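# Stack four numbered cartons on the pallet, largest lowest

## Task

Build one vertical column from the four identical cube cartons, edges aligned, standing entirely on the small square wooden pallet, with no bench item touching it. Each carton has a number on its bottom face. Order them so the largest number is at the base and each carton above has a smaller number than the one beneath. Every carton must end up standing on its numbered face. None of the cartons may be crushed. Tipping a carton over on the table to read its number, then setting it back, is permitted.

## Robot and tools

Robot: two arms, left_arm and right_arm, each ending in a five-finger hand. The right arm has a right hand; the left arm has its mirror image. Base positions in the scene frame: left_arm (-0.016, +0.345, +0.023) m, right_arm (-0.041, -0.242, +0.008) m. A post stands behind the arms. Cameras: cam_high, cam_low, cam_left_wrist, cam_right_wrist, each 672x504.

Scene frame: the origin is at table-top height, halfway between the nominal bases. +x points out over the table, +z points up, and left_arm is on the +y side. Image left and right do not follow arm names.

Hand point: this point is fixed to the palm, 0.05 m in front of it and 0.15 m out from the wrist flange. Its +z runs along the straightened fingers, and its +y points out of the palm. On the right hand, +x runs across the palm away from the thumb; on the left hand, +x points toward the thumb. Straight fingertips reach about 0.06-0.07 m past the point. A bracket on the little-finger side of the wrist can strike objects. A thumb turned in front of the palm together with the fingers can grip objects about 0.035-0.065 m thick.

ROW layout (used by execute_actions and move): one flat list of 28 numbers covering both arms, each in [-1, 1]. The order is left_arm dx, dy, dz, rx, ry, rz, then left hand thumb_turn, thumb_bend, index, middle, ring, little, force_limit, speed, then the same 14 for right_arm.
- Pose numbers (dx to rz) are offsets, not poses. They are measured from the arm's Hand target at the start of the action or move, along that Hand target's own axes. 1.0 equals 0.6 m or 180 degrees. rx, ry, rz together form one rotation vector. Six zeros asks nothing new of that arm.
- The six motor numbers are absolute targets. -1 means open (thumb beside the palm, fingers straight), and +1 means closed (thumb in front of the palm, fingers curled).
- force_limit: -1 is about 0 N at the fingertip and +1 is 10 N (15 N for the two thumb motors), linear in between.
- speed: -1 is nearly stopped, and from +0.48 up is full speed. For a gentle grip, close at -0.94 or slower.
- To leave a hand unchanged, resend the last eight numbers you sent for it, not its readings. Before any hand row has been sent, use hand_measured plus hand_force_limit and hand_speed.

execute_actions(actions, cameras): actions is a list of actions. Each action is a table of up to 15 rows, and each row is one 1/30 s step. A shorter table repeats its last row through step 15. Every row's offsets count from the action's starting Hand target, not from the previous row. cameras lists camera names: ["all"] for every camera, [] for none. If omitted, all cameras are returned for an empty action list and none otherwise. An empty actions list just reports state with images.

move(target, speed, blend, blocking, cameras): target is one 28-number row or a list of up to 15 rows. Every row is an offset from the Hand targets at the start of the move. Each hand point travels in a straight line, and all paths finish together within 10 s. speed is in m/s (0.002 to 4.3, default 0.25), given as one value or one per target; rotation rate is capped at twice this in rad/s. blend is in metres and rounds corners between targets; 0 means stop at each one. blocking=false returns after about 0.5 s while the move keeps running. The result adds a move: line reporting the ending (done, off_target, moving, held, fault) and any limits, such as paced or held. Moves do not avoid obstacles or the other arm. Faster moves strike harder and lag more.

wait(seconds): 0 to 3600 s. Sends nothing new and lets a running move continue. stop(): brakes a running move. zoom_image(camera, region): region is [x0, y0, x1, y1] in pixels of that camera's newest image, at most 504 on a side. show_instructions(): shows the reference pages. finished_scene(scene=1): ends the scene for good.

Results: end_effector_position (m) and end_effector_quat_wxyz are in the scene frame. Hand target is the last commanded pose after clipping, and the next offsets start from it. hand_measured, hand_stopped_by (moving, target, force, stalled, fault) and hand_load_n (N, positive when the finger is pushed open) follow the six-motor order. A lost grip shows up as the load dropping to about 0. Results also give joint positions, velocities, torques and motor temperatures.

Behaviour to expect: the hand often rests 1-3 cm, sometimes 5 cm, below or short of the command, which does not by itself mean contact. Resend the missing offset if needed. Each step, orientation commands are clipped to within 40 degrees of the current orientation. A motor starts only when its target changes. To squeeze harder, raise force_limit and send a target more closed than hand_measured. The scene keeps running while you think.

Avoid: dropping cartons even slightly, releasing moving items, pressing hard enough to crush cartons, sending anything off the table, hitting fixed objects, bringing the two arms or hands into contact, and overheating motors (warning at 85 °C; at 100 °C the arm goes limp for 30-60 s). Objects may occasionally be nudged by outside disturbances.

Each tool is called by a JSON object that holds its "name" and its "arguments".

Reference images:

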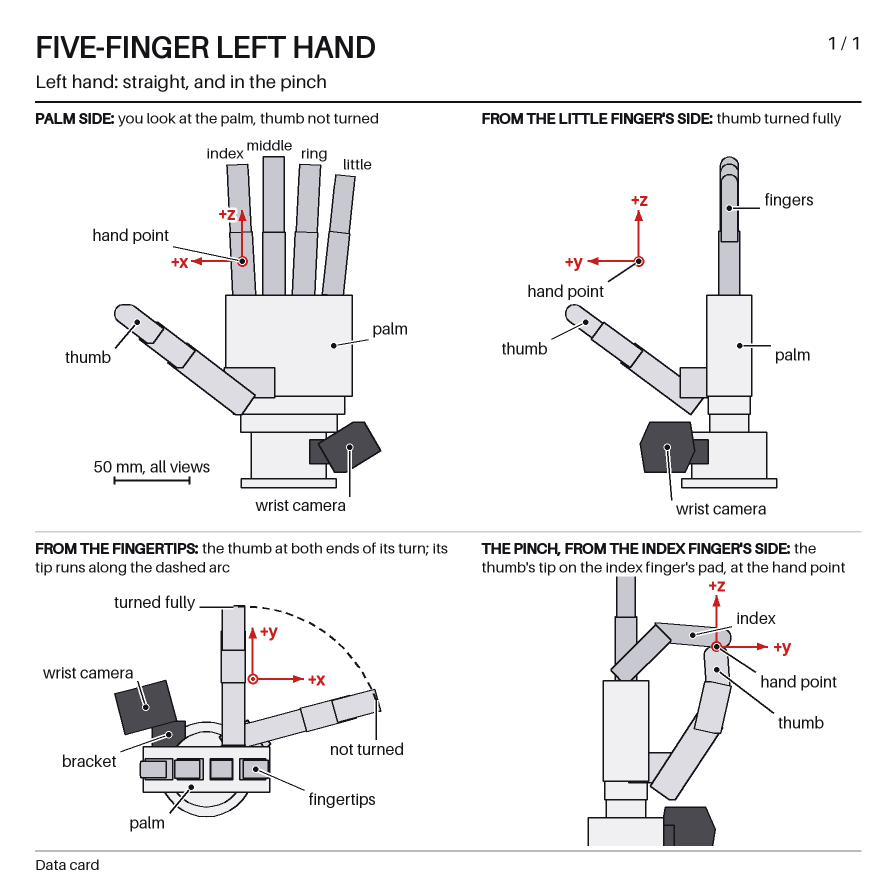

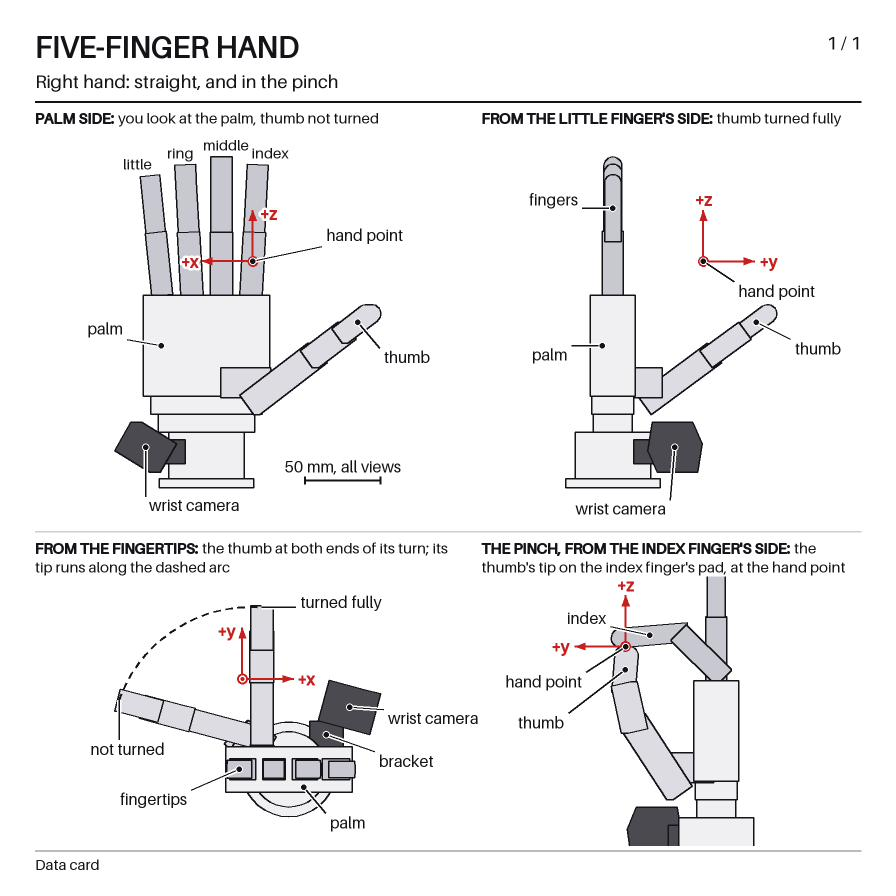

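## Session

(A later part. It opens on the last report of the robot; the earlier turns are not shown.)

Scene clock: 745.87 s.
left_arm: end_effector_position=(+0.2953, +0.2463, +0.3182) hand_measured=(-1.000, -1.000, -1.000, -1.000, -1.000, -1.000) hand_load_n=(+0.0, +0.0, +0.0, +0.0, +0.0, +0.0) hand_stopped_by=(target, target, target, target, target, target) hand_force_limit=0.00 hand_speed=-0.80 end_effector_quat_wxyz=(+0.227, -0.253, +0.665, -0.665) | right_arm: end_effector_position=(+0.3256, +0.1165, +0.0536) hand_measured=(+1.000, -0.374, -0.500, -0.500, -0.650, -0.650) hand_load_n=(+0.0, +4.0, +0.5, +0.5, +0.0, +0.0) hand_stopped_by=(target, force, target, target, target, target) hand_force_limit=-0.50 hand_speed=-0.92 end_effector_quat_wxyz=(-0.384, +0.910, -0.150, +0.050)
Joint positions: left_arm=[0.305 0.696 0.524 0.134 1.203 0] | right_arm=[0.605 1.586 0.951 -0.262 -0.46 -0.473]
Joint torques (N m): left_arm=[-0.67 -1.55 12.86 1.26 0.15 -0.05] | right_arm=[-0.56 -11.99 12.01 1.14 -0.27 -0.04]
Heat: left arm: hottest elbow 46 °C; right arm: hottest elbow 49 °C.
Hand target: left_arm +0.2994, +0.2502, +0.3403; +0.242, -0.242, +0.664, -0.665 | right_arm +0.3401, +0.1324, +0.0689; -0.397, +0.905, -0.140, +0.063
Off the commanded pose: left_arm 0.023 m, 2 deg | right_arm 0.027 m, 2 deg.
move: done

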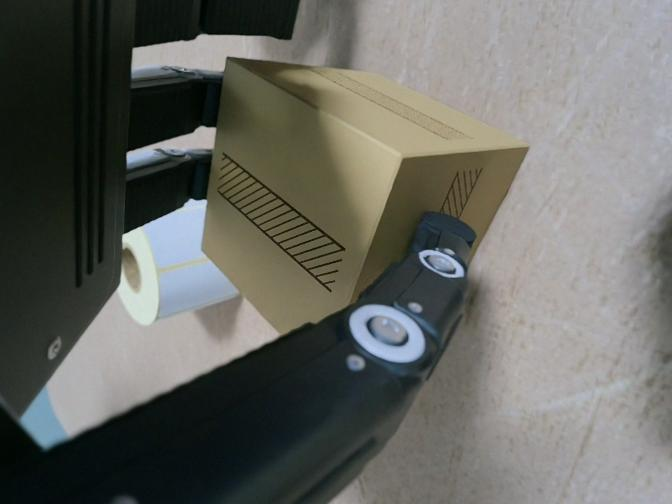

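{"name": "move", "arguments": {"target": [[0,0,0,0,0,0,-1,-1,-1,-1,-1,-1,0,-0.8,0,-0.1597,-0.1465,0,0,0,1,-0.2,-0.5,-0.5,-0.65,-0.65,-0.5,-0.92],[0,0,0,0,0,0,-1,-1,-1,-1,-1,-1,0,-0.8,0.0503,-0.1382,-0.4192,0.2779,-0.0136,0.5051,1,-0.2,-0.5,-0.5,-0.65,-0.65,-0.5,-0.92]], "cameras": ["cam_right_wrist"], "speed": [0.1, 0.2], "blend": [0.03,0]}}

{"name": "move", "arguments": {"target": [0.0218,0.1,0.1558,0,0,0,-1,-1,-1,-1,-1,-1,0,-0.8,0,0,0,0,0,0,1,-0.2,-0.5,-0.5,-0.65,-0.65,-0.5,-0.92], "cameras": ["cam_left_wrist"], "speed": 0.2}}

Scene clock: 768.67 s.
left_arm: end_effector_position=(+0.2953, +0.2463, +0.3182) hand_measured=(-1.000, -1.000, -1.000, -1.000, -1.000, -1.000) hand_load_n=(+0.0, +0.0, +0.0, +0.0, +0.0, +0.0) hand_stopped_by=(target, target, target, target, target, target) hand_force_limit=0.00 hand_speed=-0.80 end_effector_quat_wxyz=(+0.227, -0.253, +0.665, -0.665) | right_arm: end_effector_position=(+0.3268, +0.0038, +0.2852) hand_measured=(+1.000, -0.374, -0.500, -0.500, -0.650, -0.650) hand_load_n=(+0.0, +4.0, +0.5, +1.5, +0.0, +0.0) hand_stopped_by=(target, force, target, target, target, target) hand_force_limit=-0.50 hand_speed=-0.92 end_effector_quat_wxyz=(+0.619, -0.321, +0.689, +0.199)
Joint positions: left_arm=[0.305 0.696 0.524 0.134 1.203 0] | right_arm=[0.243 0.984 0.476 0.331 -0.498 1.36]
Joint torques (N m): left_arm=[-0.62 -1.61 12.88 1.22 0.13 -0.04] | right_arm=[-2.02 -5.71 10.03 2.3 0 0.21]
Heat: left arm: hottest elbow 47 °C; right arm: hottest elbow 49 °C.
Hand target: left_arm +0.2994, +0.2502, +0.3403; +0.242, -0.242, +0.664, -0.665 | right_arm +0.3294, +0.0005, +0.3003; +0.634, -0.313, +0.679, +0.199
Off the commanded pose: left_arm 0.023 m, 2 deg | right_arm 0.016 m, 2 deg.
move: off_target (right_arm)

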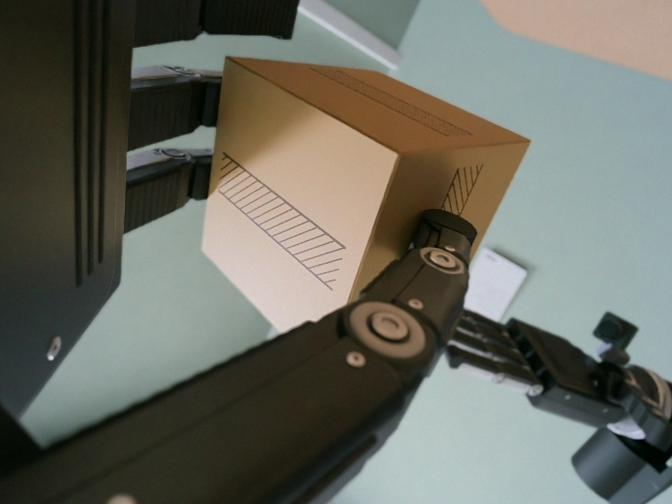

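Scene clock: 769.93 s.
left_arm: end_effector_position=(+0.3478, +0.1720, +0.2763) hand_measured=(-1.000, -1.000, -1.000, -1.000, -1.000, -1.000) hand_load_n=(-0.5, +0.0, +0.0, +0.0, +0.0, +0.0) hand_stopped_by=(target, target, target, target, target, target) hand_force_limit=0.00 hand_speed=-0.80 end_effector_quat_wxyz=(+0.238, -0.248, +0.666, -0.662) | right_arm: end_effector_position=(+0.3268, +0.0038, +0.2853) hand_measured=(+1.000, -0.374, -0.500, -0.500, -0.650, -0.650) hand_load_n=(-0.5, +3.5, +0.5, +1.5, +0.0, +0.0) hand_stopped_by=(target, force, target, target, target, target) hand_force_limit=-0.50 hand_speed=-0.92 end_effector_quat_wxyz=(+0.619, -0.321, +0.689, +0.200)
Joint positions: left_arm=[-0.036 0.898 0.488 0.393 0.853 0] | right_arm=[0.243 0.984 0.476 0.332 -0.498 1.361]
Joint torques (N m): left_arm=[-1.67 -3.19 9.33 2.56 -0.1 -0.02] | right_arm=[-1.9 -5.71 10.06 2.29 -0.02 0.18]
Heat: left arm: hottest elbow 47 °C; right arm: hottest elbow 49 °C.
Hand target: left_arm +0.3495, +0.1702, +0.2802; +0.242, -0.242, +0.664, -0.665 | right_arm +0.3294, +0.0005, +0.3003; +0.634, -0.313, +0.679, +0.199
Off the commanded pose: left_arm 0.005 m, 1 deg | right_arm 0.015 m, 2 deg.
move: done

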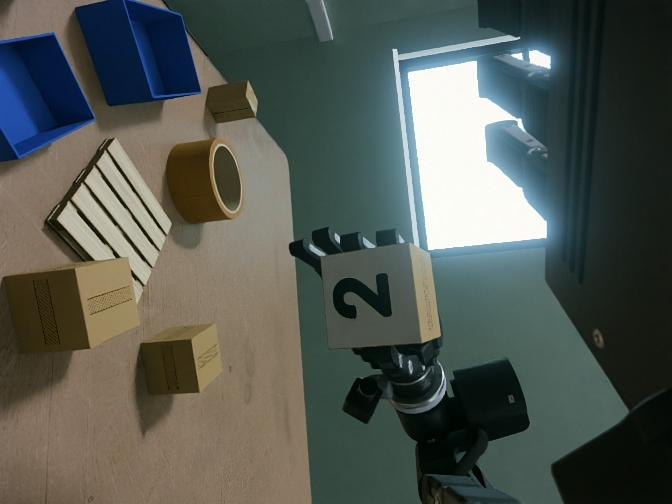

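{"name": "move", "arguments": {"target": [[0,0,0,0,0,0,-1,-1,-1,-1,-1,-1,0,-0.8,0.3478,-0.2843,-0.1917,-0.0536,0.2518,-0.3699,1,-0.2,-0.5,-0.5,-0.65,-0.65,-0.5,-0.92],[0,0,0,0,0,0,-1,-1,-1,-1,-1,-1,0,-0.8,0.443,-0.272,-0.1803,-0.0536,0.2518,-0.3699,1,-0.2,-0.5,-0.5,-0.65,-0.65,-0.5,-0.92]], "cameras": ["cam_high", "cam_right_wrist"], "speed": [0.2, 0.08], "blend": [0.02,0]}}

Scene clock: 790.37 s.
left_arm: end_effector_position=(+0.3478, +0.1720, +0.2763) hand_measured=(-1.000, -1.000, -1.000, -1.000, -1.000, -1.000) hand_load_n=(+0.0, +0.0, +0.0, +0.0, +0.0, +0.0) hand_stopped_by=(target, target, target, target, target, target) hand_force_limit=0.00 hand_speed=-0.80 end_effector_quat_wxyz=(+0.238, -0.248, +0.666, -0.662) | right_arm: end_effector_position=(+0.3515, -0.2293, +0.0656) hand_measured=(+1.000, -0.374, -0.500, -0.500, -0.650, -0.650) hand_load_n=(+0.0, +3.5, +0.5, +0.5, +0.0, +0.0) hand_stopped_by=(target, force, target, target, target, target) hand_force_limit=-0.50 hand_speed=-0.92 end_effector_quat_wxyz=(-0.313, +0.724, -0.568, +0.234)
Joint positions: left_arm=[-0.036 0.898 0.488 0.393 0.853 0] | right_arm=[-0.143 1.191 0.582 -0.202 -0.288 -0.267]
Joint torques (N m): left_arm=[-1.73 -3.14 9.35 2.61 -0.1 -0.01] | right_arm=[-2.49 -6.71 9.33 1.83 -0.18 -0.14]
Heat: left arm: hottest elbow 47 °C; right arm: hottest elbow 47 °C.
Hand target: left_arm +0.3495, +0.1702, +0.2802; +0.242, -0.242, +0.664, -0.665 | right_arm +0.3600, -0.2358, +0.0720; -0.317, +0.721, -0.564, +0.248
Off the commanded pose: left_arm 0.005 m, 1 deg | right_arm 0.012 m, 2 deg.
move: off_target (right_arm)

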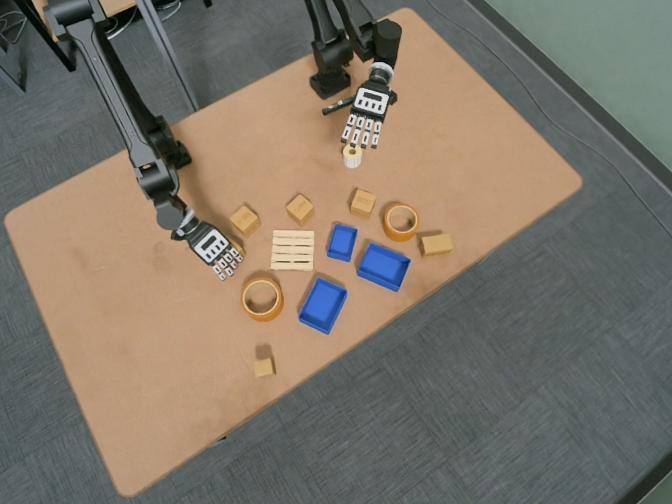

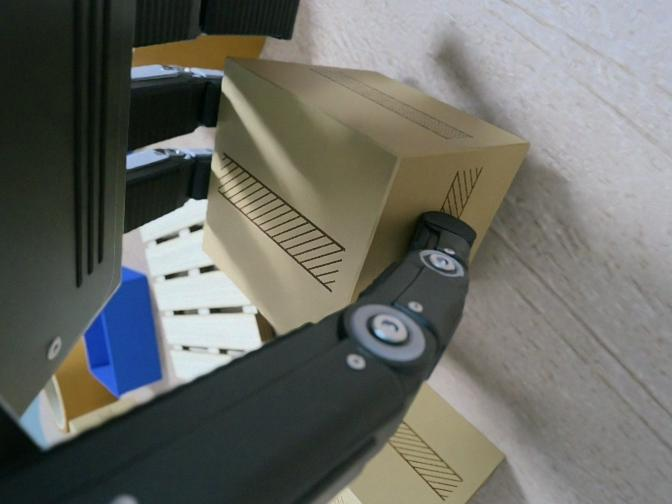

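{"name": "move", "arguments": {"target": [0,0,0,0,0,0,-1,-1,-1,-1,-1,-1,0,-0.8,0,0.0105,0.0096,0,0,0,1,-0.2,-0.5,-0.5,-0.65,-0.65,-0.5,-0.92], "cameras": [], "speed": 0.04}}

{"name": "move", "arguments": {"target": [0,0,0,0,0,0,-1,-1,-1,-1,-1,-1,0,-0.8,0,0.0055,0.0051,0,0,0,1,-0.2,-0.5,-0.5,-0.65,-0.65,-0.5,-0.92], "cameras": ["cam_right_wrist"], "speed": 0.03}}

Scene clock: 797.57 s.
left_arm: end_effector_position=(+0.3478, +0.1720, +0.2763) hand_measured=(-1.000, -1.000, -1.000, -1.000, -1.000, -1.000) hand_load_n=(+0.0, +0.0, +0.0, -0.5, +0.0, +0.0) hand_stopped_by=(target, target, target, target, target, target) hand_force_limit=0.00 hand_speed=-0.80 end_effector_quat_wxyz=(+0.238, -0.248, +0.666, -0.662) | right_arm: end_effector_position=(+0.3521, -0.2293, +0.0582) hand_measured=(+1.000, -0.374, -0.500, -0.500, -0.650, -0.650) hand_load_n=(+0.0, +4.0, +0.5, +0.5, +0.0, +0.0) hand_stopped_by=(target, force, target, target, target, target) hand_force_limit=-0.50 hand_speed=-0.92 end_effector_quat_wxyz=(-0.313, +0.724, -0.568, +0.235)
Joint positions: left_arm=[-0.036 0.898 0.488 0.393 0.853 0] | right_arm=[-0.143 1.208 0.57 -0.17 -0.288 -0.267]
Joint torques (N m): left_arm=[-1.67 -3.14 9.33 2.58 -0.1 -0.02] | right_arm=[-2.43 -6.65 9.06 1.94 -0.21 -0.14]
Heat: left arm: hottest elbow 47 °C; right arm: hottest elbow 46 °C.
Hand target: left_arm +0.3495, +0.1702, +0.2802; +0.242, -0.242, +0.664, -0.665 | right_arm +0.3600, -0.2358, +0.0634; -0.317, +0.721, -0.564, +0.248
Off the commanded pose: left_arm 0.005 m, 1 deg | right_arm 0.012 m, 2 deg.
move: off_target (right_arm)

Scene clock: 798.17 s.
left_arm: end_effector_position=(+0.3478, +0.1720, +0.2763) hand_measured=(-1.000, -1.000, -1.000, -1.000, -1.000, -1.000) hand_load_n=(-0.5, -0.5, +0.0, +0.0, +0.0, +0.0) hand_stopped_by=(target, target, target, target, target, target) hand_force_limit=0.00 hand_speed=-0.80 end_effector_quat_wxyz=(+0.238, -0.248, +0.666, -0.662) | right_arm: end_effector_position=(+0.3525, -0.2294, +0.0546) hand_measured=(+1.000, -0.374, -0.500, -0.500, -0.650, -0.650) hand_load_n=(+0.0, +4.0, +0.5, +0.5, +0.0, +0.0) hand_stopped_by=(target, force, target, target, target, target) hand_force_limit=-0.50 hand_speed=-0.92 end_effector_quat_wxyz=(-0.314, +0.724, -0.568, +0.236)
Joint positions: left_arm=[-0.036 0.898 0.488 0.393 0.853 0] | right_arm=[-0.143 1.217 0.565 -0.154 -0.288 -0.267]
Joint torques (N m): left_arm=[-1.73 -3.14 9.35 2.61 -0.1 -0.02] | right_arm=[-2.67 -6.59 8.84 1.85 -0.21 -0.1]
Heat: left arm: hottest elbow 47 °C; right arm: hottest elbow 46 °C.
Hand target: left_arm +0.3495, +0.1702, +0.2802; +0.242, -0.242, +0.664, -0.665 | right_arm +0.3600, -0.2358, +0.0589; -0.317, +0.721, -0.564, +0.248
Off the commanded pose: left_arm 0.005 m, 1 deg | right_arm 0.011 m, 2 deg.
move: off_target (right_arm)

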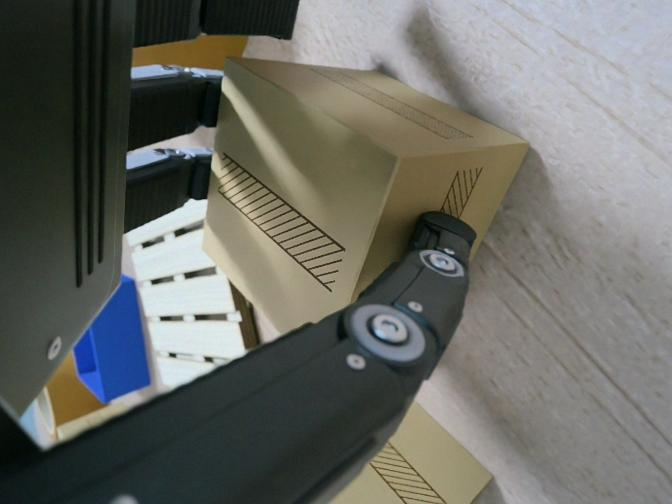

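{"name": "move", "arguments": {"target": [0,0,0,0,0,0,-1,-1,-1,-1,-1,-1,0,-0.8,0,0.0043,0.0039,0,0,0,1,-0.2,-0.5,-0.5,-0.65,-0.65,-0.5,-0.92], "cameras": ["cam_right_wrist"], "speed": 0.03}}

Scene clock: 801.87 s.
left_arm: end_effector_position=(+0.3478, +0.1720, +0.2763) hand_measured=(-1.000, -1.000, -1.000, -1.000, -1.000, -1.000) hand_load_n=(+0.0, +0.0, -0.5, +0.0, +0.0, +0.0) hand_stopped_by=(target, target, target, target, target, target) hand_force_limit=0.00 hand_speed=-0.80 end_effector_quat_wxyz=(+0.238, -0.248, +0.666, -0.662) | right_arm: end_effector_position=(+0.3543, -0.2298, +0.0531) hand_measured=(+1.000, -0.374, -0.500, -0.500, -0.650, -0.650) hand_load_n=(+0.0, +4.0, +0.5, +1.0, +0.0, +0.0) hand_stopped_by=(target, force, target, target, target, target) hand_force_limit=-0.50 hand_speed=-0.92 end_effector_quat_wxyz=(-0.315, +0.723, -0.567, +0.238)
Joint positions: left_arm=[-0.036 0.898 0.488 0.393 0.853 0] | right_arm=[-0.143 1.224 0.562 -0.139 -0.288 -0.267]
Joint torques (N m): left_arm=[-1.73 -3.08 9.35 2.58 -0.1 -0.02] | right_arm=[-2.49 -6.77 8.66 1.85 -0.19 -0.12]
Heat: left arm: hottest elbow 47 °C; right arm: hottest elbow 46 °C.
Hand target: left_arm +0.3495, +0.1702, +0.2802; +0.242, -0.242, +0.664, -0.665 | right_arm +0.3600, -0.2359, +0.0554; -0.317, +0.721, -0.564, +0.249
Off the commanded pose: left_arm 0.005 m, 1 deg | right_arm 0.009 m, 1 deg.
move: done

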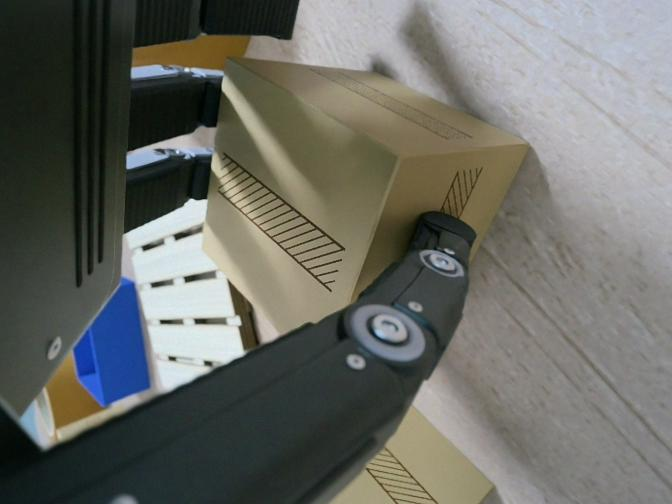

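{"name": "move", "arguments": {"target": [0,0,0,0,0,0,-1,-1,-1,-1,-1,-1,0,-0.8,0,0.0037,0.0034,0,0,0,1,-0.2,-0.5,-0.5,-0.65,-0.65,-0.5,-0.92], "cameras": ["cam_right_wrist"], "speed": 0.03}}

Scene clock: 806.20 s.
left_arm: end_effector_position=(+0.3478, +0.1720, +0.2763) hand_measured=(-1.000, -1.000, -1.000, -1.000, -1.000, -1.000) hand_load_n=(+0.0, +0.0, +0.0, +0.0, +0.0, +0.0) hand_stopped_by=(target, target, target, target, target, target) hand_force_limit=0.00 hand_speed=-0.80 end_effector_quat_wxyz=(+0.238, -0.248, +0.666, -0.662) | right_arm: end_effector_position=(+0.3550, -0.2305, +0.0523) hand_measured=(+1.000, -0.374, -0.500, -0.500, -0.650, -0.650) hand_load_n=(+0.0, +3.5, +0.5, +1.5, +0.0, +0.0) hand_stopped_by=(target, force, target, target, target, target) hand_force_limit=-0.50 hand_speed=-0.92 end_effector_quat_wxyz=(-0.316, +0.722, -0.567, +0.240)
Joint positions: left_arm=[-0.036 0.898 0.488 0.393 0.853 0] | right_arm=[-0.145 1.226 0.56 -0.13 -0.288 -0.267]
Joint torques (N m): left_arm=[-1.79 -3.31 9.36 2.59 -0.1 -0.03] | right_arm=[-2.2 -6.12 8.47 1.81 -0.22 -0.14]
Heat: left arm: hottest elbow 47 °C; right arm: hottest elbow 46 °C.
Hand target: left_arm +0.3495, +0.1702, +0.2802; +0.242, -0.242, +0.664, -0.665 | right_arm +0.3600, -0.2359, +0.0525; -0.317, +0.721, -0.564, +0.248
Off the commanded pose: left_arm 0.005 m, 1 deg | right_arm 0.007 m, 1 deg.
move: done

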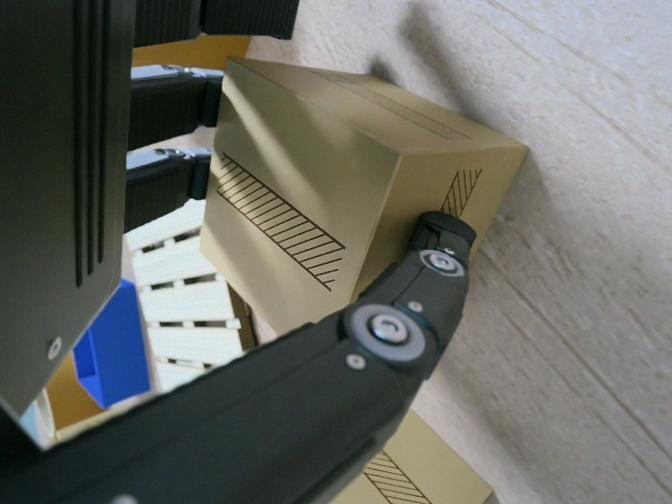

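Contact confirmed. Release.

{"name": "move", "arguments": {"target": [0,0,0,0,0,0,-1,-1,-1,-1,-1,-1,0,-0.8,0,0,0,0,0,0,1,-0.8,-0.5,-0.5,-0.65,-0.65,-0.5,-0.85], "cameras": []}}

{"name": "move", "arguments": {"target": [0,0,0,0,0,0,-1,-1,-1,-1,-1,-1,0,-0.8,0,0,0,0,0,0,1,-1,-0.8,-0.8,-0.8,-0.8,-0.5,-0.7], "cameras": ["all"]}}

{"name": "zoom_image", "arguments": {"camera": "cam_high", "region": [260, 130, 420, 250]}}

Scene clock: 812.10 s.
left_arm: end_effector_position=(+0.3478, +0.1720, +0.2763) hand_measured=(-1.000, -1.000, -1.000, -1.000, -1.000, -1.000) hand_load_n=(+0.0, +0.0, +0.0, +0.0, +0.0, +0.0) hand_stopped_by=(target, target, target, target, target, target) hand_force_limit=0.00 hand_speed=-0.80 end_effector_quat_wxyz=(+0.238, -0.248, +0.666, -0.662) | right_arm: end_effector_position=(+0.3559, -0.2306, +0.0523) hand_measured=(+1.000, -0.800, -0.500, -0.500, -0.650, -0.650) hand_load_n=(+0.0, +0.0, +0.0, +0.0, +0.0, +0.0) hand_stopped_by=(target, target, target, target, target, target) hand_force_limit=-0.50 hand_speed=-0.85 end_effector_quat_wxyz=(-0.317, +0.722, -0.566, +0.241)
Joint positions: left_arm=[-0.036 0.898 0.488 0.393 0.853 0] | right_arm=[-0.145 1.227 0.56 -0.125 -0.288 -0.267]
Joint torques (N m): left_arm=[-1.73 -3.19 9.36 2.61 -0.1 -0.02] | right_arm=[-2.32 -6.53 8.49 1.76 -0.22 -0.15]
Heat: left arm: hottest elbow 47 °C; right arm: hottest elbow 45 °C.
Hand target: left_arm +0.3495, +0.1702, +0.2802; +0.242, -0.242, +0.664, -0.665 | right_arm +0.3600, -0.2359, +0.0524; -0.317, +0.721, -0.564, +0.248
Off the commanded pose: left_arm 0.005 m, 1 deg | right_arm 0.007 m, 1 deg.
move: done

Scene clock: 812.83 s.
left_arm: end_effector_position=(+0.3478, +0.1720, +0.2763) hand_measured=(-1.000, -1.000, -1.000, -1.000, -1.000, -1.000) hand_load_n=(+0.0, +0.0, +0.0, +0.0, -0.5, +0.0) hand_stopped_by=(target, target, target, target, target, target) hand_force_limit=0.00 hand_speed=-0.80 end_effector_quat_wxyz=(+0.238, -0.248, +0.666, -0.662) | right_arm: end_effector_position=(+0.3559, -0.2306, +0.0523) hand_measured=(+1.000, -1.000, -0.800, -0.800, -0.800, -0.800) hand_load_n=(+0.0, +0.0, +0.0, +0.0, +0.0, +0.0) hand_stopped_by=(target, target, target, target, target, target) hand_force_limit=-0.50 hand_speed=-0.70 end_effector_quat_wxyz=(-0.317, +0.722, -0.566, +0.241)
Joint positions: left_arm=[-0.036 0.898 0.488 0.393 0.853 0] | right_arm=[-0.145 1.227 0.56 -0.125 -0.288 -0.267]
Joint torques (N m): left_arm=[-1.79 -3.14 9.35 2.62 -0.1 -0.02] | right_arm=[-2.37 -6.24 8.49 1.8 -0.21 -0.13]
Heat: left arm: hottest elbow 47 °C; right arm: hottest elbow 45 °C.
Hand target: left_arm +0.3495, +0.1702, +0.2802; +0.242, -0.242, +0.664, -0.665 | right_arm +0.3600, -0.2359, +0.0524; -0.317, +0.721, -0.564, +0.249
Off the commanded pose: left_arm 0.005 m, 1 deg | right_arm 0.007 m, 1 deg.
move: done

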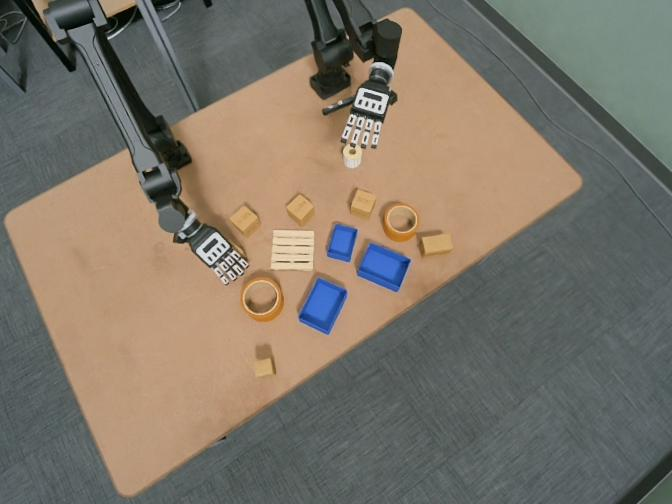

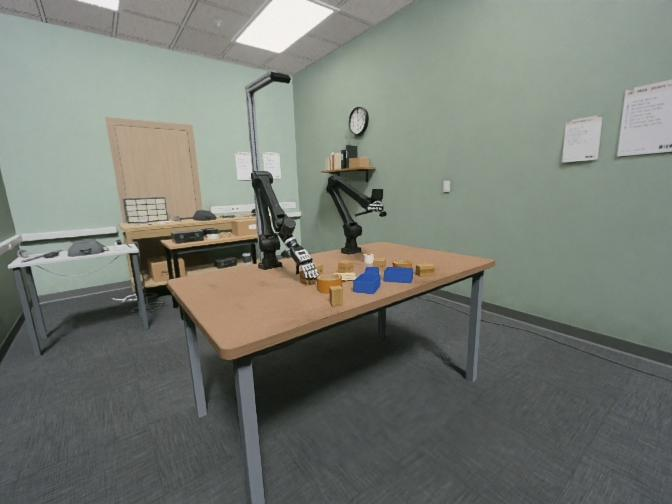

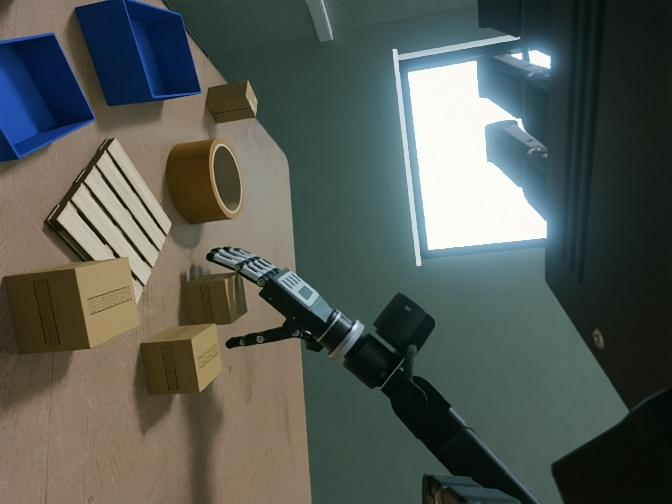

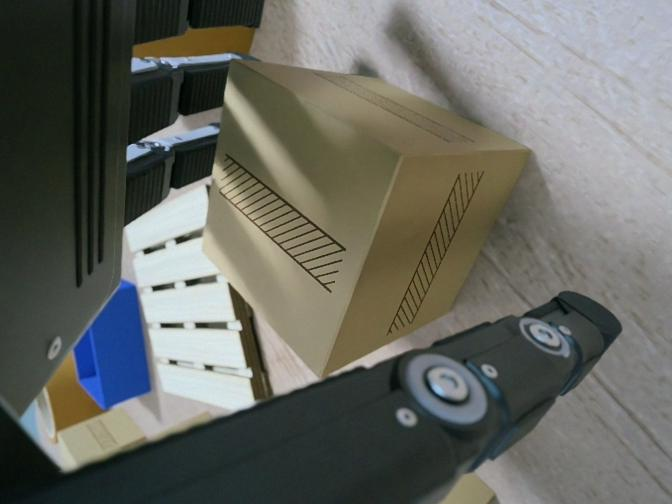

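Scaled by 3.150 from the camera's image (finer frame: 960x720).

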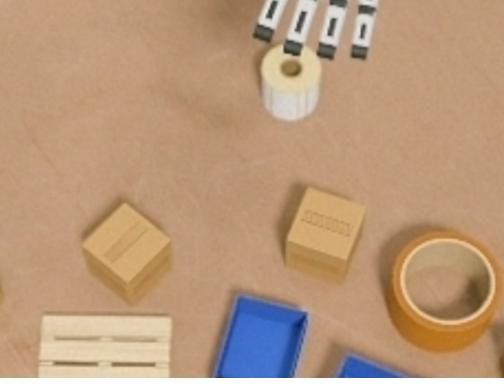

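{"name": "move", "arguments": {"target": [[-0.0218,-0.1,-0.1558,0,0,0,-1,-1,-1,-1,-1,-1,0,-0.8,0,-0.1597,-0.1465,0,0,0,1,-1,-0.8,-0.8,-0.8,-0.8,-0.5,-0.7],[-0.0218,-0.1,-0.1558,0,0,0,-1,-1,-1,-1,-1,-1,0,-0.8,-0.6333,-0.2838,0.1057,0,-0.0901,-0.0826,1,-1,-0.65,-0.65,-0.65,-0.65,-0.5,-0.7]], "cameras": ["cam_high", "cam_right_wrist"], "speed": 0.22, "blend": [0.03,0]}}

{"name": "zoom_image", "arguments": {"camera": "cam_high", "region": [280, 130, 440, 250]}}

Scene clock: 867.63 s.
left_arm: end_effector_position=(+0.2951, +0.2462, +0.3184) hand_measured=(-1.000, -1.000, -1.000, -1.000, -1.000, -1.000) hand_load_n=(+0.0, +0.0, +0.0, +0.0, +0.0, +0.0) hand_stopped_by=(target, target, target, target, target, target) hand_force_limit=0.00 hand_speed=-0.80 end_effector_quat_wxyz=(+0.227, -0.253, +0.665, -0.665) | right_arm: end_effector_position=(+0.4075, +0.1562, +0.1091) hand_measured=(+1.000, -1.000, -0.650, -0.650, -0.650, -0.650) hand_load_n=(+0.0, +0.0, +0.0, +0.0, +0.0, +0.0) hand_stopped_by=(target, target, target, target, target, target) hand_force_limit=-0.50 hand_speed=-0.70 end_effector_quat_wxyz=(-0.333, +0.829, -0.415, +0.173)
Joint positions: left_arm=[0.305 0.695 0.524 0.134 1.203 -0.001] | right_arm=[0.685 1.628 1.171 -0.345 0.042 0.027]
Joint torques (N m): left_arm=[-0.67 -1.55 12.82 1.24 0.14 -0.04] | right_arm=[-1.32 -14.1 13.37 1.61 0.13 0.1]
Motor temperatures (°C): left_arm=[30 31 46 29 29 29] | right_arm=[34 30 43 30 31 31]
Heat: left arm: hottest elbow 46 °C; right arm: hottest elbow 43 °C.
Hand target: left_arm +0.2993, +0.2501, +0.3401; +0.242, -0.242, +0.664, -0.665 | right_arm +0.4254, +0.1721, +0.1348; -0.358, +0.816, -0.416, +0.183
Off the commanded pose: left_arm 0.022 m, 2 deg | right_arm 0.035 m, 3 deg.
move: off_target (left_arm, right_arm); target 2's new numbers were sent with right_arm's hand 0.035 m and 3 deg from that target

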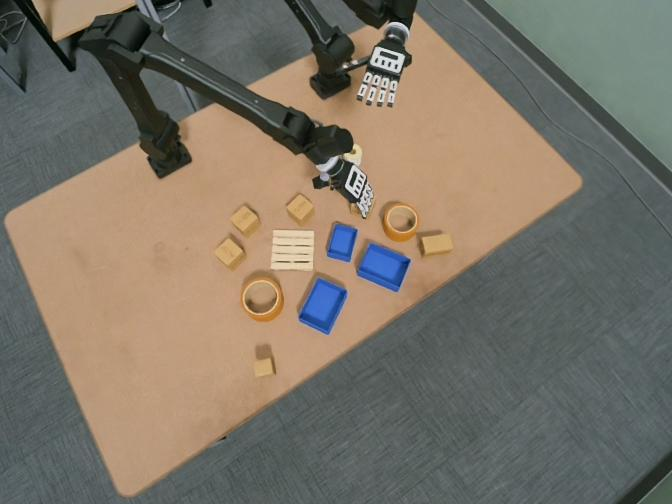

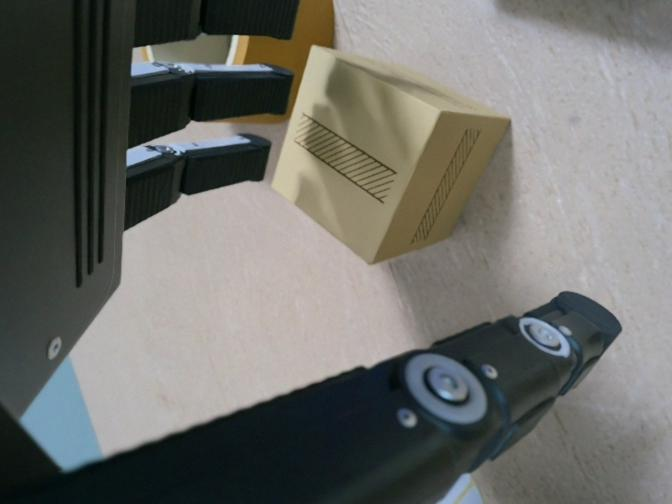

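Scaled by 3.150 from the camera's image (finer frame: 960x720).

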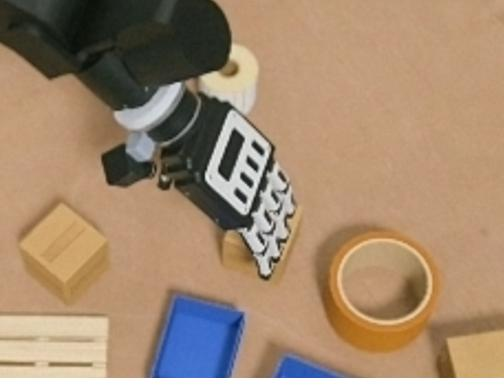

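{"name": "move", "arguments": {"target": [0,0,0,0,0,0,-1,-1,-1,-1,-1,-1,0,-0.8,-0.008,0.019,0.083,0,0.0123,0.0113,1,-1,-0.65,-0.65,-0.65,-0.65,-0.5,-0.7], "cameras": ["cam_high", "cam_right_wrist"], "speed": 0.08}}

{"name": "zoom_image", "arguments": {"camera": "cam_high", "region": [320, 160, 420, 235]}}

Scene clock: 882.70 s.
left_arm: end_effector_position=(+0.2951, +0.2462, +0.3184) hand_measured=(-1.000, -1.000, -1.000, -1.000, -1.000, -1.000) hand_load_n=(+0.0, +0.0, +0.0, +0.0, +0.0, +0.0) hand_stopped_by=(target, target, target, target, target, target) hand_force_limit=0.00 hand_speed=-0.80 end_effector_quat_wxyz=(+0.227, -0.253, +0.665, -0.665) | right_arm: end_effector_position=(+0.4312, +0.1708, +0.0687) hand_measured=(+1.000, -1.000, -0.650, -0.650, -0.650, -0.650) hand_load_n=(+0.0, -0.5, +0.0, +0.0, +0.0, +0.0) hand_stopped_by=(target, target, target, target, target, target) hand_force_limit=-0.50 hand_speed=-0.70 end_effector_quat_wxyz=(-0.326, +0.816, -0.440, +0.185)
Joint positions: left_arm=[0.305 0.695 0.524 0.134 1.203 -0.001] | right_arm=[0.691 1.742 1.204 -0.27 0.091 0.073]
Joint torques (N m): left_arm=[-0.56 -1.49 12.83 1.24 0.14 -0.04] | right_arm=[-0.38 -15.27 12.83 1.7 0.17 0.12]
Heat: left arm: hottest elbow 46 °C; right arm: hottest elbow 44 °C.
Hand target: left_arm +0.2993, +0.2501, +0.3401; +0.242, -0.242, +0.664, -0.665 | right_arm +0.4461, +0.1930, +0.0926; -0.353, +0.804, -0.437, +0.193
Off the commanded pose: left_arm 0.022 m, 2 deg | right_arm 0.036 m, 4 deg.
move: off_target (right_arm)

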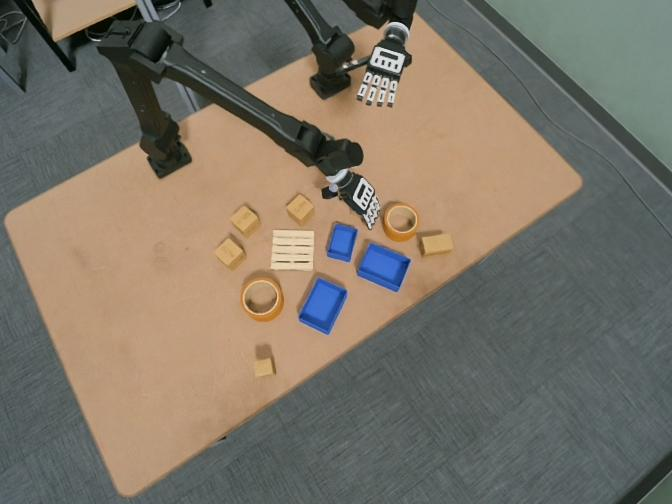

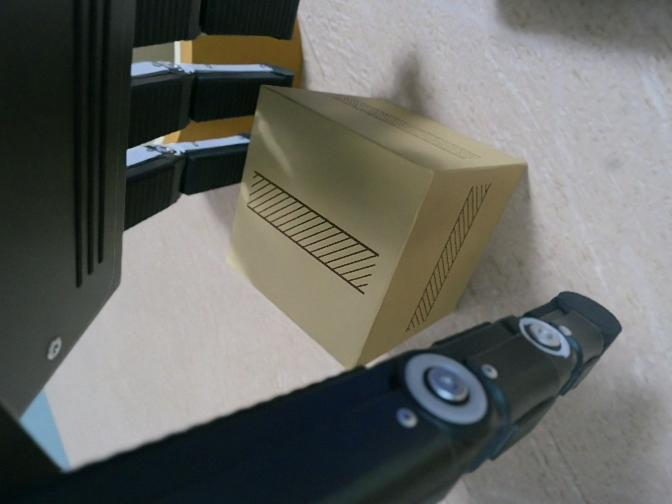

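Scaled by 5.040 from the camera's image (finer frame: 960x720).

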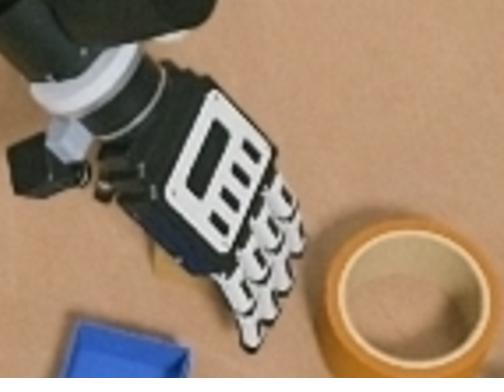

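{"name": "move", "arguments": {"target": [0,0,0,0,0,0,-1,-1,-1,-1,-1,-1,0,-0.8,-0.0093,0.0235,0.0188,0,0,0,1,-1,-0.65,-0.65,-0.65,-0.65,-0.5,-0.7], "cameras": ["cam_high", "cam_right_wrist"], "speed": 0.05}}

{"name": "zoom_image", "arguments": {"camera": "cam_high", "region": [320, 160, 420, 235]}}

Scene clock: 894.13 s.
left_arm: end_effector_position=(+0.2951, +0.2462, +0.3184) hand_measured=(-1.000, -1.000, -1.000, -1.000, -1.000, -1.000) hand_load_n=(+0.0, +0.0, +0.0, +0.0, +0.0, +0.0) hand_stopped_by=(target, target, target, target, target, target) hand_force_limit=0.00 hand_speed=-0.80 end_effector_quat_wxyz=(+0.227, -0.253, +0.665, -0.665) | right_arm: end_effector_position=(+0.4338, +0.1812, +0.0610) hand_measured=(+1.000, -1.000, -0.650, -0.650, -0.650, -0.650) hand_load_n=(+0.0, +0.0, +0.0, +0.0, +0.0, +0.0) hand_stopped_by=(target, target, target, target, target, target) hand_force_limit=-0.50 hand_speed=-0.70 end_effector_quat_wxyz=(-0.334, +0.813, -0.438, +0.189)
Joint positions: left_arm=[0.305 0.695 0.524 0.134 1.203 -0.001] | right_arm=[0.703 1.765 1.204 -0.226 0.099 0.081]
Joint torques (N m): left_arm=[-0.5 -1.49 12.83 1.24 0.14 -0.03] | right_arm=[-0.15 -15.44 11.14 1.76 0.16 0.1]
Heat: left arm: hottest elbow 46 °C; right arm: hottest elbow 47 °C.
Hand target: left_arm +0.2993, +0.2501, +0.3401; +0.242, -0.242, +0.664, -0.665 | right_arm +0.4420, +0.1970, +0.0747; -0.353, +0.804, -0.437, +0.193
Off the commanded pose: left_arm 0.022 m, 2 deg | right_arm 0.022 m, 2 deg.
move: off_target (right_arm)

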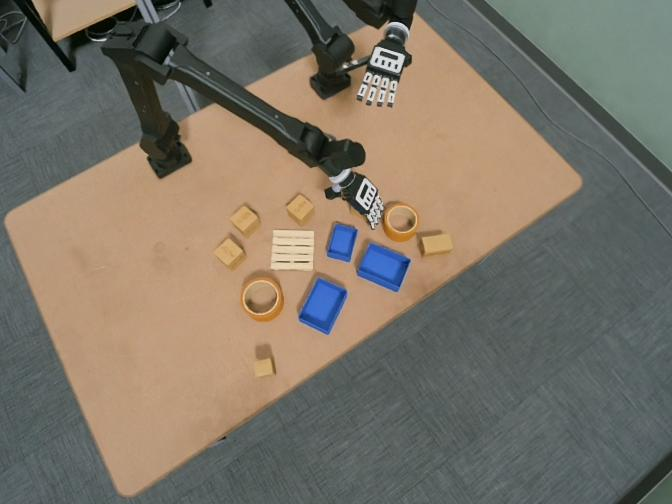

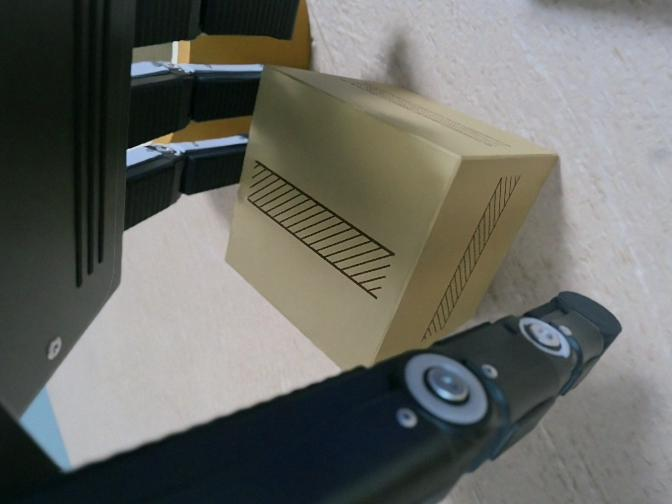

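Scaled by 5.040 from the camera's image (finer frame: 960x720).

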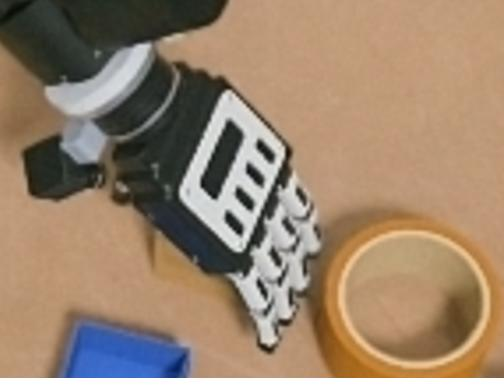

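{"name": "move", "arguments": {"target": [0,0,0,0,0,0,-1,-1,-1,-1,-1,-1,0,-0.8,0,0.0187,-0.0055,0,0,0,1,-1,-0.65,-0.65,-0.65,-0.65,-0.5,-0.7], "cameras": ["cam_high", "cam_right_wrist"], "speed": 0.05}}

{"name": "zoom_image", "arguments": {"camera": "cam_high", "region": [320, 160, 420, 235]}}

Scene clock: 905.63 s.
left_arm: end_effector_position=(+0.2951, +0.2462, +0.3184) hand_measured=(-1.000, -1.000, -1.000, -1.000, -1.000, -1.000) hand_load_n=(-0.5, +0.0, +0.0, +0.0, +0.0, +0.0) hand_stopped_by=(target, target, target, target, target, target) hand_force_limit=0.00 hand_speed=-0.80 end_effector_quat_wxyz=(+0.227, -0.253, +0.665, -0.665) | right_arm: end_effector_position=(+0.4339, +0.1812, +0.0588) hand_measured=(+1.000, -1.000, -0.650, -0.650, -0.650, -0.650) hand_load_n=(+0.0, +0.0, +0.0, +0.0, +0.0, +0.0) hand_stopped_by=(target, target, target, target, target, target) hand_force_limit=-0.50 hand_speed=-0.70 end_effector_quat_wxyz=(-0.339, +0.810, -0.438, +0.191)
Joint positions: left_arm=[0.305 0.695 0.524 0.134 1.203 -0.001] | right_arm=[0.703 1.765 1.192 -0.203 0.101 0.082]
Joint torques (N m): left_arm=[-0.62 -1.55 12.82 1.21 0.15 -0.03] | right_arm=[-0.21 -16.44 9.13 1.83 0.18 0.11]
Motor temperatures (°C): left_arm=[30 30 46 29 29 29] | right_arm=[34 32 48 30 30 31]
Heat: left arm: hottest elbow 46 °C; right arm: hottest elbow 48 °C.
Hand target: left_arm +0.2993, +0.2501, +0.3401; +0.242, -0.242, +0.664, -0.665 | right_arm +0.4335, +0.1915, +0.0686; -0.353, +0.804, -0.437, +0.193
Off the commanded pose: left_arm 0.022 m, 2 deg | right_arm 0.014 m, 2 deg.
move: off_target (right_arm)

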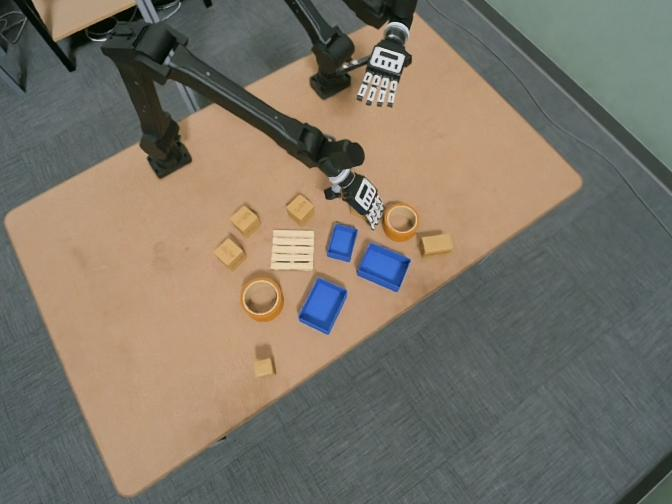

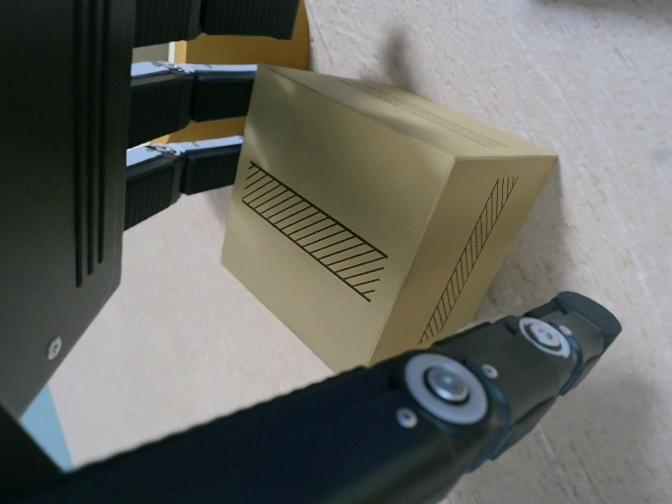

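Scaled by 5.040 from the camera's image (finer frame: 960x720).

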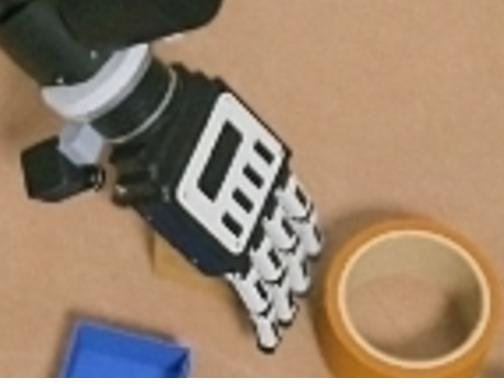

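{"name": "move", "arguments": {"target": [0,0,0,0,0,0,-1,-1,-1,-1,-1,-1,0,-0.8,0,0.0113,-0.0123,0,0,0,1,-1,-0.65,-0.65,-0.65,-0.65,-0.5,-0.7], "cameras": ["cam_right_wrist"], "speed": 0.05}}

Scene clock: 910.37 s.
left_arm: end_effector_position=(+0.2951, +0.2462, +0.3184) hand_measured=(-1.000, -1.000, -1.000, -1.000, -1.000, -1.000) hand_load_n=(-0.5, +0.5, +0.0, +0.0, +0.0, +0.0) hand_stopped_by=(target, target, target, target, target, target) hand_force_limit=0.00 hand_speed=-0.80 end_effector_quat_wxyz=(+0.227, -0.253, +0.665, -0.665) | right_arm: end_effector_position=(+0.4253, +0.1757, +0.0525) hand_measured=(+1.000, -1.000, -0.650, -0.650, -0.650, -0.650) hand_load_n=(+0.0, +0.0, +0.0, +0.0, +0.0, +0.0) hand_stopped_by=(target, target, target, target, target, target) hand_force_limit=-0.50 hand_speed=-0.70 end_effector_quat_wxyz=(-0.335, +0.812, -0.439, +0.189)
Joint positions: left_arm=[0.305 0.695 0.524 0.134 1.203 -0.001] | right_arm=[0.706 1.755 1.161 -0.192 0.104 0.085]
Joint torques (N m): left_arm=[-0.67 -1.44 12.82 1.18 0.14 -0.02] | right_arm=[-0.32 -17.03 8.98 1.81 0.15 0.11]
Heat: left arm: hottest elbow 46 °C; right arm: hottest elbow 48 °C.
Hand target: left_arm +0.2993, +0.2501, +0.3401; +0.242, -0.242, +0.664, -0.665 | right_arm +0.4252, +0.1860, +0.0685; -0.353, +0.804, -0.437, +0.193
Off the commanded pose: left_arm 0.022 m, 2 deg | right_arm 0.019 m, 2 deg.
move: off_target (right_arm)

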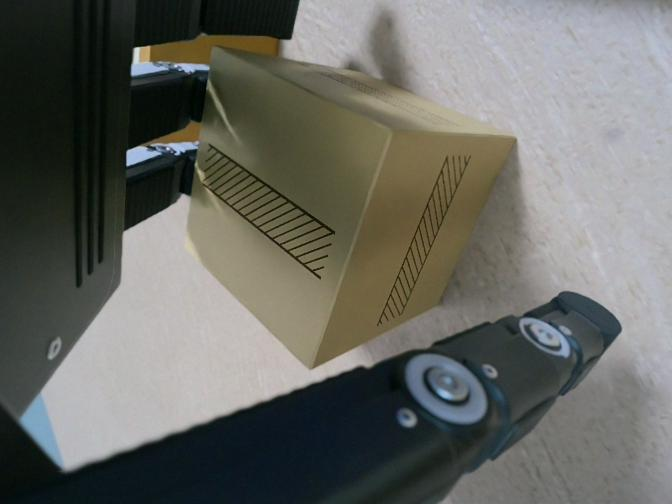

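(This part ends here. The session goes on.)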